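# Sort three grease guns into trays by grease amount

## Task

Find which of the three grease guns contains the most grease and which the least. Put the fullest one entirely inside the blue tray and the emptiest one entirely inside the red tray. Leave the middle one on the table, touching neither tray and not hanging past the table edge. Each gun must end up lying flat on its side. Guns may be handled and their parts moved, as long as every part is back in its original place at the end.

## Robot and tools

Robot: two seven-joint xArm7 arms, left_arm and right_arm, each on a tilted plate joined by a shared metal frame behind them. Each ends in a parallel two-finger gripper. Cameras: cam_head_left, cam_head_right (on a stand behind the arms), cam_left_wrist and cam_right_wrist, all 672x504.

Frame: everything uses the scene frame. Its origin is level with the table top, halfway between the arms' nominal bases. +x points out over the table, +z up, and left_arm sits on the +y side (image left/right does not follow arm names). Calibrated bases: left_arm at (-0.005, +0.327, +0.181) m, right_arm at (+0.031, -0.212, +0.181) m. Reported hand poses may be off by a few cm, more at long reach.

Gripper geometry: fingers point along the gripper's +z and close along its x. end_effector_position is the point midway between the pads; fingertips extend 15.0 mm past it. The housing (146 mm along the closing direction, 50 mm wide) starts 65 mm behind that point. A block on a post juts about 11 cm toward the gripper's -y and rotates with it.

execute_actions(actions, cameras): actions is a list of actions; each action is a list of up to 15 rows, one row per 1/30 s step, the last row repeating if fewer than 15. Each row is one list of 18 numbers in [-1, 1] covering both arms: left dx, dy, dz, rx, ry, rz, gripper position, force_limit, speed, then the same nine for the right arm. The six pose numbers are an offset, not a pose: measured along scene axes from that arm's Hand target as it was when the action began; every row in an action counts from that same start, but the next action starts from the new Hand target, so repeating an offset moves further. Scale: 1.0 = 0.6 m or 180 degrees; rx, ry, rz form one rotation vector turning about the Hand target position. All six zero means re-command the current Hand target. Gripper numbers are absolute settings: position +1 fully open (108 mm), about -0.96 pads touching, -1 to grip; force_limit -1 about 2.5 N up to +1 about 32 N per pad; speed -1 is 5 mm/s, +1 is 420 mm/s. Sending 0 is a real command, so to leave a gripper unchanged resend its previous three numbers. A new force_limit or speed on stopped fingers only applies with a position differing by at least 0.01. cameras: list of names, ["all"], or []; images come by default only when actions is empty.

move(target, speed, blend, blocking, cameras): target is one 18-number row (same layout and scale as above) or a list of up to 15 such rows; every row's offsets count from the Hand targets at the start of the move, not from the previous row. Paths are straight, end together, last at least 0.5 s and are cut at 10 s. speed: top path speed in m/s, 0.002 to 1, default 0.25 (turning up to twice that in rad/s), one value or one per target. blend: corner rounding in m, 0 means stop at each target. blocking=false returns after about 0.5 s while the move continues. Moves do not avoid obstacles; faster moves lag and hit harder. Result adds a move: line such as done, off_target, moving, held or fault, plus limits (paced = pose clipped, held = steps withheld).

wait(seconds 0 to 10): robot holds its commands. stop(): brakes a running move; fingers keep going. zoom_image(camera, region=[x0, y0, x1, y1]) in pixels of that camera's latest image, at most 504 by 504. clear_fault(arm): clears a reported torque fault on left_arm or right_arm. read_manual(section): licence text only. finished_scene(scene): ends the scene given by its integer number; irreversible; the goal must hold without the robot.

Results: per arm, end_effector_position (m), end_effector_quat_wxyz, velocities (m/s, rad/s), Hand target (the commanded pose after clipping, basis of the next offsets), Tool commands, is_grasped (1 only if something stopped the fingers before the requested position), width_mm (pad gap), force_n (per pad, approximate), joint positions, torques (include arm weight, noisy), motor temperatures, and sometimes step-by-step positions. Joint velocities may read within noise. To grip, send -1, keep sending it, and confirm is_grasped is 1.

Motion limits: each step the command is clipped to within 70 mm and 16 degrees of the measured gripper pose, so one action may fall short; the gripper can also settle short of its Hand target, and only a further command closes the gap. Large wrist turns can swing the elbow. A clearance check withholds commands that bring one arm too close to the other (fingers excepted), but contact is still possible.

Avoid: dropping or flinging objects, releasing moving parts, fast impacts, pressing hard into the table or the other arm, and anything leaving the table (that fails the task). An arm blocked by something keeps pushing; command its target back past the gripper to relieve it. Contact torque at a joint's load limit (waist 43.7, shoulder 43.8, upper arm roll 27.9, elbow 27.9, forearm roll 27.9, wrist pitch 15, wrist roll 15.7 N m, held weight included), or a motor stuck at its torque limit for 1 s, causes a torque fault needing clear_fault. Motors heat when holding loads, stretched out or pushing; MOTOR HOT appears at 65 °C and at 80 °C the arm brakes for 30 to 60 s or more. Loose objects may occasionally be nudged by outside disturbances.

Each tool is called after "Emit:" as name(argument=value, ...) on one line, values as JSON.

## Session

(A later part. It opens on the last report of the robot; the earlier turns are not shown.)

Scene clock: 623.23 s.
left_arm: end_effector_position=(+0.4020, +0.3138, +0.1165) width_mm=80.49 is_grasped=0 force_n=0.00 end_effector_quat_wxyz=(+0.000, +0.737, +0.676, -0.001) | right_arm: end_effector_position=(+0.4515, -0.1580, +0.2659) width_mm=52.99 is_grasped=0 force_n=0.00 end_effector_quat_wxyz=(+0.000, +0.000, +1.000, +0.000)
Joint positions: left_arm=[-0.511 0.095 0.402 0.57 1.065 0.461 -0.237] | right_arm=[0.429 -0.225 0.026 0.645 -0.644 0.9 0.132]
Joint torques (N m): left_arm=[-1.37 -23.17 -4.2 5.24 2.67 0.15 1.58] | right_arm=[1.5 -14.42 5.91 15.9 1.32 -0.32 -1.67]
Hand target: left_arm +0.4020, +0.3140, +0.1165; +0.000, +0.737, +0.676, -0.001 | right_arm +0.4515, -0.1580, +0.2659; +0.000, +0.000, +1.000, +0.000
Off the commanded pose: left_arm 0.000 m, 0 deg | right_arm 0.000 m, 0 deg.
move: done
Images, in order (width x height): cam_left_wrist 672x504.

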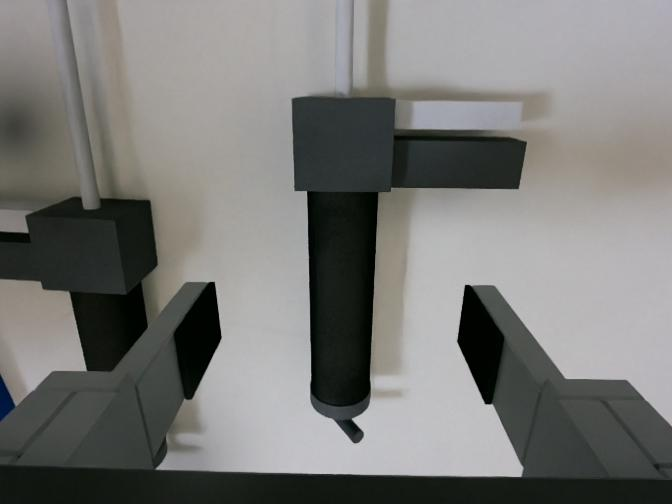

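Emit:
move(target=[[-0.0025,0.007,-0.09,0,0,0,0.5,0.2,-0.8,0,0,0,0,0,0,0,0.2,-0.85],[-0.0025,0.007,-0.1533,0,0,0,0.5,0.2,-0.8,0,0,0,0,0,0,0,0.2,-0.85]], speed=[0.2,0.1], blend=[0.01,0])

Emit:
execute_actions(actions=[[[0,0,0,0,0,0,-1,0.6,-0.7,0,0,0,0,0,0,0,0.2,-0.85]],[[0,0,0,0,0,0,-1,0.6,-0.7,0,0,0,0,0,0,0,0.2,-0.85]],[[0,0,0,0,0,0,-1,0.6,-0.7,0,0,0,0,0,0,0,0.2,-0.85]]])

Emit:
move(target=[[0,0,0.2,0,0,0,-1,0.6,-0.7,0,0,0,0,0,0,0,0.2,-0.85],[0.0825,-0.28,0.3258,0,0,-0.473,-1,0.6,-0.7,0,0.1967,-0.0182,0,0,0,0,0.2,-0.85]], speed=[0.15,0.3], blend=[0.03,0], cameras=["cam_left_wrist","cam_right_wrist"])

Scene clock: 646.40 s.
left_arm: end_effector_position=(+0.4005, +0.3182, +0.0245) width_mm=80.49 is_grasped=0 force_n=0.00 end_effector_quat_wxyz=(+0.000, +0.736, +0.676, -0.001) | right_arm: end_effector_position=(+0.4515, -0.1580, +0.2659) width_mm=52.99 is_grasped=0 force_n=0.00 end_effector_quat_wxyz=(+0.000, +0.000, +1.000, +0.000)
Joint positions: left_arm=[-0.442 0.454 0.486 0.729 1.377 0.211 -0.526] | right_arm=[0.429 -0.225 0.026 0.645 -0.644 0.9 0.132]
Joint torques (N m): left_arm=[-13.86 -19.39 -2.03 5.63 2.46 -6.07 -1.31] | right_arm=[1.77 -14.12 5.86 15.95 1.34 -0.35 -1.69]
Hand target: left_arm +0.4005, +0.3182, +0.0245; +0.000, +0.737, +0.676, -0.001 | right_arm +0.4515, -0.1580, +0.2659; +0.000, +0.000, +1.000, +0.000
Off the commanded pose: left_arm 0.000 m, 0 deg | right_arm 0.000 m, 0 deg.
move: done

Scene clock: 648.10 s.
left_arm: end_effector_position=(+0.4005, +0.3182, +0.0245) width_mm=35.31 is_grasped=1 force_n=36.48 end_effector_quat_wxyz=(+0.000, +0.737, +0.676, -0.001) | right_arm: end_effector_position=(+0.4515, -0.1580, +0.2659) width_mm=52.99 is_grasped=0 force_n=0.00 end_effector_quat_wxyz=(+0.000, +0.000, +1.000, +0.000)
Joint positions: left_arm=[-0.442 0.454 0.486 0.729 1.377 0.211 -0.526] | right_arm=[0.429 -0.225 0.026 0.645 -0.644 0.9 0.132]
Joint torques (N m): left_arm=[-13.17 -19.54 -1.51 3.79 -2.12 -1.91 0.59] | right_arm=[1.89 -14.22 5.96 15.97 1.35 -0.35 -1.62]
Hand target: left_arm +0.4005, +0.3182, +0.0245; +0.000, +0.737, +0.676, -0.001 | right_arm +0.4515, -0.1580, +0.2659; +0.000, +0.000, +1.000, +0.000
Off the commanded pose: left_arm 0.000 m, 0 deg | right_arm 0.000 m, 0 deg.
Step readings (end_effector_position of left_arm | right_arm):
0: (+0.4005, +0.3182, +0.0245) | (+0.4515, -0.1580, +0.2659)
1: (+0.4005, +0.3182, +0.0245) | (+0.4515, -0.1580, +0.2659)
2: (+0.4005, +0.3182, +0.0245) | (+0.4515, -0.1580, +0.2659)
4: (+0.4005, +0.3182, +0.0245) | (+0.4515, -0.1580, +0.2659)
8: (+0.4005, +0.3182, +0.0245) | (+0.4515, -0.1580, +0.2659)
15: (+0.4005, +0.3182, +0.0245) | (+0.4515, -0.1580, +0.2659)
16: (+0.4005, +0.3182, +0.0245) | (+0.4515, -0.1580, +0.2659)
17: (+0.4005, +0.3182, +0.0245) | (+0.4515, -0.1580, +0.2659)
19: (+0.4005, +0.3181, +0.0245) | (+0.4515, -0.1580, +0.2659)
23: (+0.4005, +0.3182, +0.0245) | (+0.4515, -0.1580, +0.2659)
30: (+0.4005, +0.3182, +0.0245) | (+0.4515, -0.1580, +0.2659)
31: (+0.4005, +0.3182, +0.0245) | (+0.4515, -0.1580, +0.2659)
32: (+0.4005, +0.3182, +0.0245) | (+0.4515, -0.1580, +0.2659)
34: (+0.4005, +0.3182, +0.0245) | (+0.4515, -0.1580, +0.2659)
38: (+0.4005, +0.3182, +0.0245) | (+0.4515, -0.1580, +0.2659)
45: (+0.4005, +0.3182, +0.0245) | (+0.4515, -0.1580, +0.2659)

Scene clock: 651.83 s.
left_arm: end_effector_position=(+0.4499, +0.1501, +0.2201) width_mm=35.31 is_grasped=1 force_n=35.84 end_effector_quat_wxyz=(+0.000, +1.000, +0.000, +0.000) | right_arm: end_effector_position=(+0.4515, -0.0400, +0.2550) width_mm=52.99 is_grasped=0 force_n=0.00 end_effector_quat_wxyz=(+0.000, +0.000, +1.000, +0.000)
Joint positions: left_arm=[-0.707 0.253 0.118 0.958 0.666 0.824 1.248] | right_arm=[0.52 0.105 0.136 0.858 -0.675 0.906 0.384]
Joint torques (N m): left_arm=[-5.27 -23.91 -12.55 13.74 -2.95 -0.29 1.63] | right_arm=[20.53 -11.15 13.06 23.9 -1.61 -0.36 1.23]
Hand target: left_arm +0.4500, +0.1502, +0.2200; +0.000, +1.000, +0.000, +0.000 | right_arm +0.4515, -0.0400, +0.2550; +0.000, +0.000, +1.000, +0.000
Off the commanded pose: left_arm 0.000 m, 0 deg | right_arm 0.000 m, 0 deg.
move: done
Images, in order (width x height): cam_left_wrist 672x504, cam_right_wrist 672x504.

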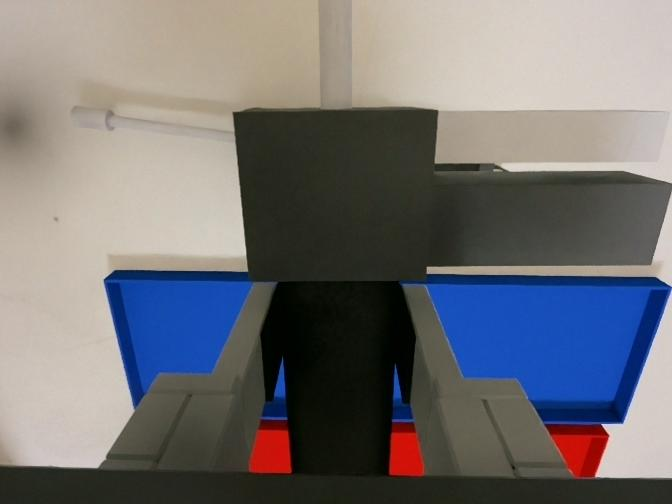

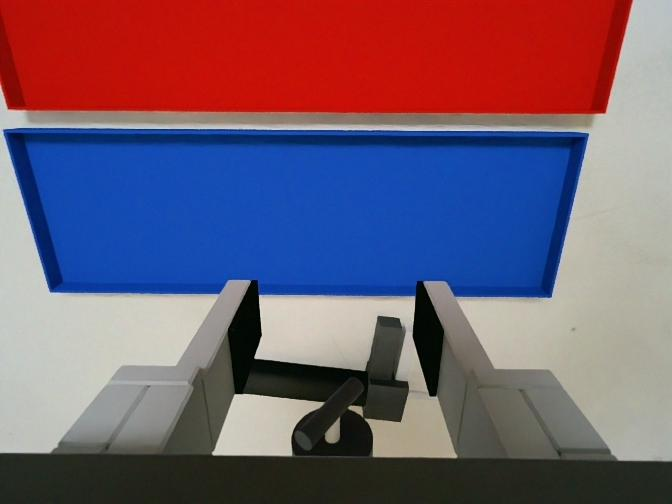

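Emit:
move(target=[0,0,0,0,0,0,-1,0.6,-0.7,0,0.0917,-0.04,0,0,0,0,0.2,-0.85], speed=0.12, cameras=["cam_right_wrist"])

Scene clock: 670.40 s.
left_arm: end_effector_position=(+0.4500, +0.1502, +0.2200) width_mm=35.31 is_grasped=1 force_n=35.84 end_effector_quat_wxyz=(+0.000, +1.000, +0.000, +0.000) | right_arm: end_effector_position=(+0.4515, +0.0151, +0.2311) width_mm=52.99 is_grasped=0 force_n=0.00 end_effector_quat_wxyz=(+0.000, +0.000, +1.000, +0.000)
Joint positions: left_arm=[-0.707 0.253 0.118 0.958 0.666 0.824 1.248] | right_arm=[0.561 0.296 0.149 0.983 -0.724 0.891 0.49]
Joint torques (N m): left_arm=[-5.14 -23.54 -8.06 13.77 -2.84 -2.02 0.81] | right_arm=[22.38 -12.68 10.66 23.2 -1.7 -0.66 1.2]
Hand target: left_arm +0.4500, +0.1502, +0.2200; +0.000, +1.000, +0.000, +0.000 | right_arm +0.4515, +0.0150, +0.2310; +0.000, +0.000, +1.000, +0.000
Off the commanded pose: left_arm 0.000 m, 0 deg | right_arm 0.000 m, 0 deg.
move: done
Images, in order (width x height): cam_right_wrist 672x504.

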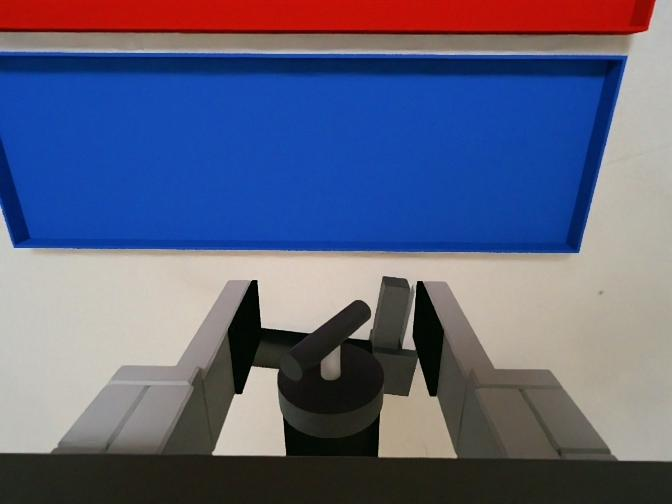

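Emit:
execute_actions(actions=[[[0,0,0,0,0,0,-1,0.6,-0.7,0,0,0,0,0,0,-1,0.2,-0.7]],[[0,0,0,0,0,0,-1,0.6,-0.7,0,0,0,0,0,0,-1,0.2,-0.7]],[[0,0,0,0,0,0,-1,0.6,-0.7,0,0,0,0,0,0,-1,0.2,-0.7]]], cameras=["cam_right_wrist", "cam_left_wrist"])

Scene clock: 675.90 s.
left_arm: end_effector_position=(+0.4500, +0.1502, +0.2200) width_mm=35.31 is_grasped=1 force_n=33.45 end_effector_quat_wxyz=(+0.000, +1.000, +0.000, +0.000) | right_arm: end_effector_position=(+0.4515, +0.0150, +0.2310) width_mm=8.30 is_grasped=1 force_n=31.13 end_effector_quat_wxyz=(+0.000, +0.000, +1.000, +0.000)
Joint positions: left_arm=[-0.707 0.253 0.118 0.958 0.666 0.824 1.248] | right_arm=[0.561 0.296 0.149 0.983 -0.724 0.891 0.49]
Joint torques (N m): left_arm=[-5.7 -33.02 -8.66 14.46 -1.33 -3.97 0.34] | right_arm=[23.56 -13.21 13.48 11.55 0.73 -1.29 0.84]
Hand target: left_arm +0.4500, +0.1502, +0.2200; +0.000, +1.000, +0.000, +0.000 | right_arm +0.4515, +0.0150, +0.2310; +0.000, +0.000, +1.000, +0.000
Off the commanded pose: left_arm 0.000 m, 0 deg | right_arm 0.000 m, 0 deg.
Step readings (end_effector_position of left_arm | right_arm):
0: (+0.4500, +0.1502, +0.2200) | (+0.4515, +0.0150, +0.2310)
1: (+0.4500, +0.1502, +0.2200) | (+0.4515, +0.0150, +0.2310)
2: (+0.4500, +0.1502, +0.2200) | (+0.4515, +0.0150, +0.2310)
4: (+0.4500, +0.1502, +0.2200) | (+0.4515, +0.0150, +0.2310)
8: (+0.4500, +0.1502, +0.2200) | (+0.4515, +0.0150, +0.2310)
15: (+0.4500, +0.1502, +0.2200) | (+0.4515, +0.0150, +0.2310)
16: (+0.4500, +0.1502, +0.2200) | (+0.4515, +0.0150, +0.2310)
17: (+0.4500, +0.1502, +0.2200) | (+0.4515, +0.0150, +0.2310)
19: (+0.4500, +0.1502, +0.2200) | (+0.4515, +0.0150, +0.2310)
23: (+0.4499, +0.1502, +0.2200) | (+0.4516, +0.0150, +0.2310)
30: (+0.4499, +0.1502, +0.2200) | (+0.4516, +0.0150, +0.2310)
31: (+0.4499, +0.1502, +0.2200) | (+0.4516, +0.0150, +0.2310)
32: (+0.4499, +0.1502, +0.2200) | (+0.4516, +0.0150, +0.2310)
34: (+0.4499, +0.1502, +0.2200) | (+0.4516, +0.0150, +0.2310)
38: (+0.4499, +0.1502, +0.2200) | (+0.4516, +0.0150, +0.2310)
45: (+0.4500, +0.1502, +0.2200) | (+0.4516, +0.0150, +0.2310)
Images, in order (width x height): cam_left_wrist 672x504, cam_right_wrist 672x504.

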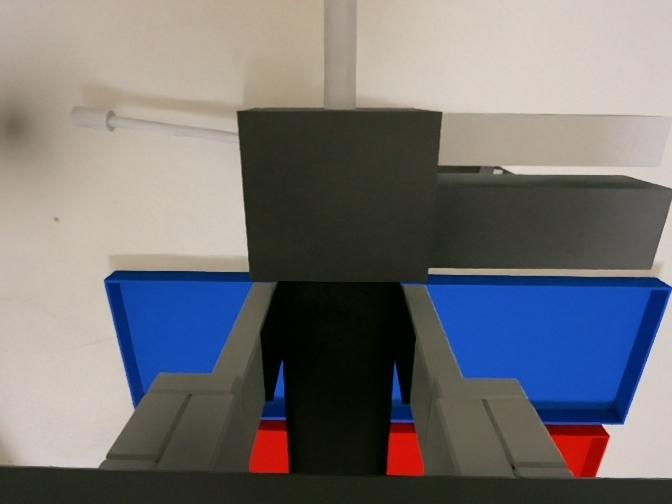

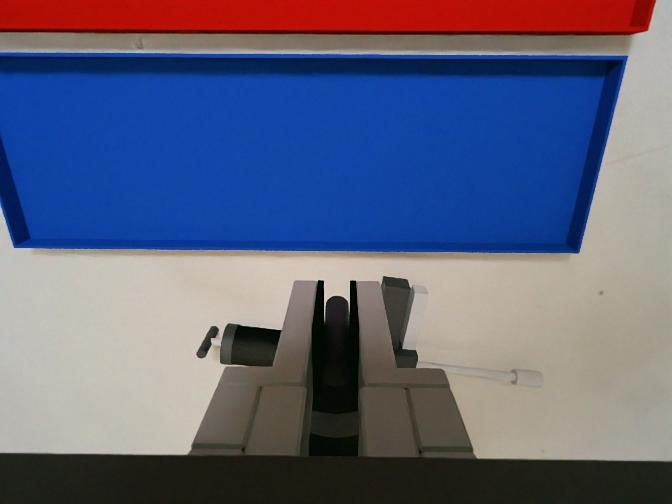

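Emit:
move(target=[0,0,0,0,0,0,-1,0.6,-0.7,0,-0.0333,0,0,0,0,-1,0.2,-0.7], speed=0.04)

Emit:
move(target=[0,0,0,0,0,0,-1,0.6,-0.7,0,-0.0167,0,0,0,0,-1,0.2,-0.7], speed=0.04)

Emit:
move(target=[0,0,0,0,0,0,-1,0.6,-0.7,0,-0.0167,0,0,0,0,-1,0.2,-0.7], speed=0.04, cameras=["cam_right_wrist","cam_left_wrist"])

Scene clock: 684.70 s.
left_arm: end_effector_position=(+0.4501, +0.1500, +0.2201) width_mm=35.31 is_grasped=1 force_n=33.35 end_effector_quat_wxyz=(+0.000, +1.000, +0.000, +0.000) | right_arm: end_effector_position=(+0.4515, -0.0049, +0.2310) width_mm=8.30 is_grasped=1 force_n=31.12 end_effector_quat_wxyz=(+0.000, +0.000, +1.000, +0.000)
Joint positions: left_arm=[-0.707 0.253 0.118 0.958 0.666 0.823 1.248] | right_arm=[0.539 0.242 0.139 0.93 -0.723 0.875 0.464]
Joint torques (N m): left_arm=[-5.49 -33.45 -2.66 10.97 2.38 4.08 -0.12] | right_arm=[1.01 -19.48 2.53 8.26 1.25 0.73 -1.8]
Hand target: left_arm +0.4500, +0.1502, +0.2200; +0.000, +1.000, +0.000, +0.000 | right_arm +0.4515, -0.0050, +0.2310; +0.000, +0.000, +1.000, +0.000
Off the commanded pose: left_arm 0.000 m, 0 deg | right_arm 0.000 m, 0 deg.
move: done

Scene clock: 685.47 s.
left_arm: end_effector_position=(+0.4500, +0.1502, +0.2200) width_mm=35.31 is_grasped=1 force_n=33.35 end_effector_quat_wxyz=(+0.000, +1.000, +0.000, +0.000) | right_arm: end_effector_position=(+0.4515, -0.0150, +0.2310) width_mm=8.30 is_grasped=1 force_n=31.12 end_effector_quat_wxyz=(+0.000, +0.000, +1.000, +0.000)
Joint positions: left_arm=[-0.707 0.253 0.118 0.958 0.666 0.824 1.248] | right_arm=[0.528 0.215 0.134 0.905 -0.723 0.867 0.45]
Joint torques (N m): left_arm=[-3.24 -32.04 1.02 10.51 3.36 4.92 -0.51] | right_arm=[-0.22 -19.3 1.53 8.43 1.11 1.03 -1.73]
Hand target: left_arm +0.4500, +0.1502, +0.2200; +0.000, +1.000, +0.000, +0.000 | right_arm +0.4515, -0.0150, +0.2310; +0.000, +0.000, +1.000, +0.000
Off the commanded pose: left_arm 0.000 m, 0 deg | right_arm 0.000 m, 0 deg.
move: done

Scene clock: 686.23 s.
left_arm: end_effector_position=(+0.4500, +0.1502, +0.2200) width_mm=35.31 is_grasped=1 force_n=33.36 end_effector_quat_wxyz=(+0.000, +1.000, +0.000, +0.000) | right_arm: end_effector_position=(+0.4515, -0.0250, +0.2310) width_mm=8.30 is_grasped=1 force_n=31.12 end_effector_quat_wxyz=(+0.000, +0.000, +1.000, +0.000)
Joint positions: left_arm=[-0.707 0.253 0.118 0.958 0.666 0.824 1.248] | right_arm=[0.518 0.188 0.129 0.88 -0.722 0.86 0.434]
Joint torques (N m): left_arm=[-2.59 -30.64 1.76 10.69 2.8 4.82 -0.73] | right_arm=[-1.38 -19.38 0.76 8.19 1.05 1.25 -1.76]
Hand target: left_arm +0.4500, +0.1502, +0.2200; +0.000, +1.000, +0.000, +0.000 | right_arm +0.4515, -0.0250, +0.2310; +0.000, +0.000, +1.000, +0.000
Off the commanded pose: left_arm 0.000 m, 0 deg | right_arm 0.000 m, 0 deg.
move: done
Images, in order (width x height): cam_left_wrist 672x504, cam_right_wrist 672x504.

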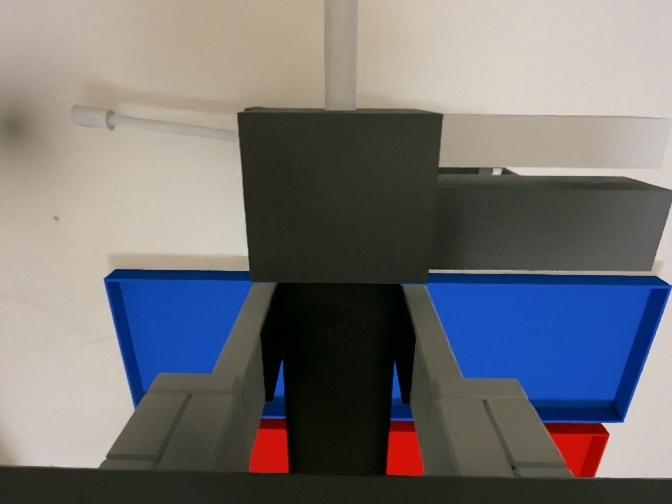

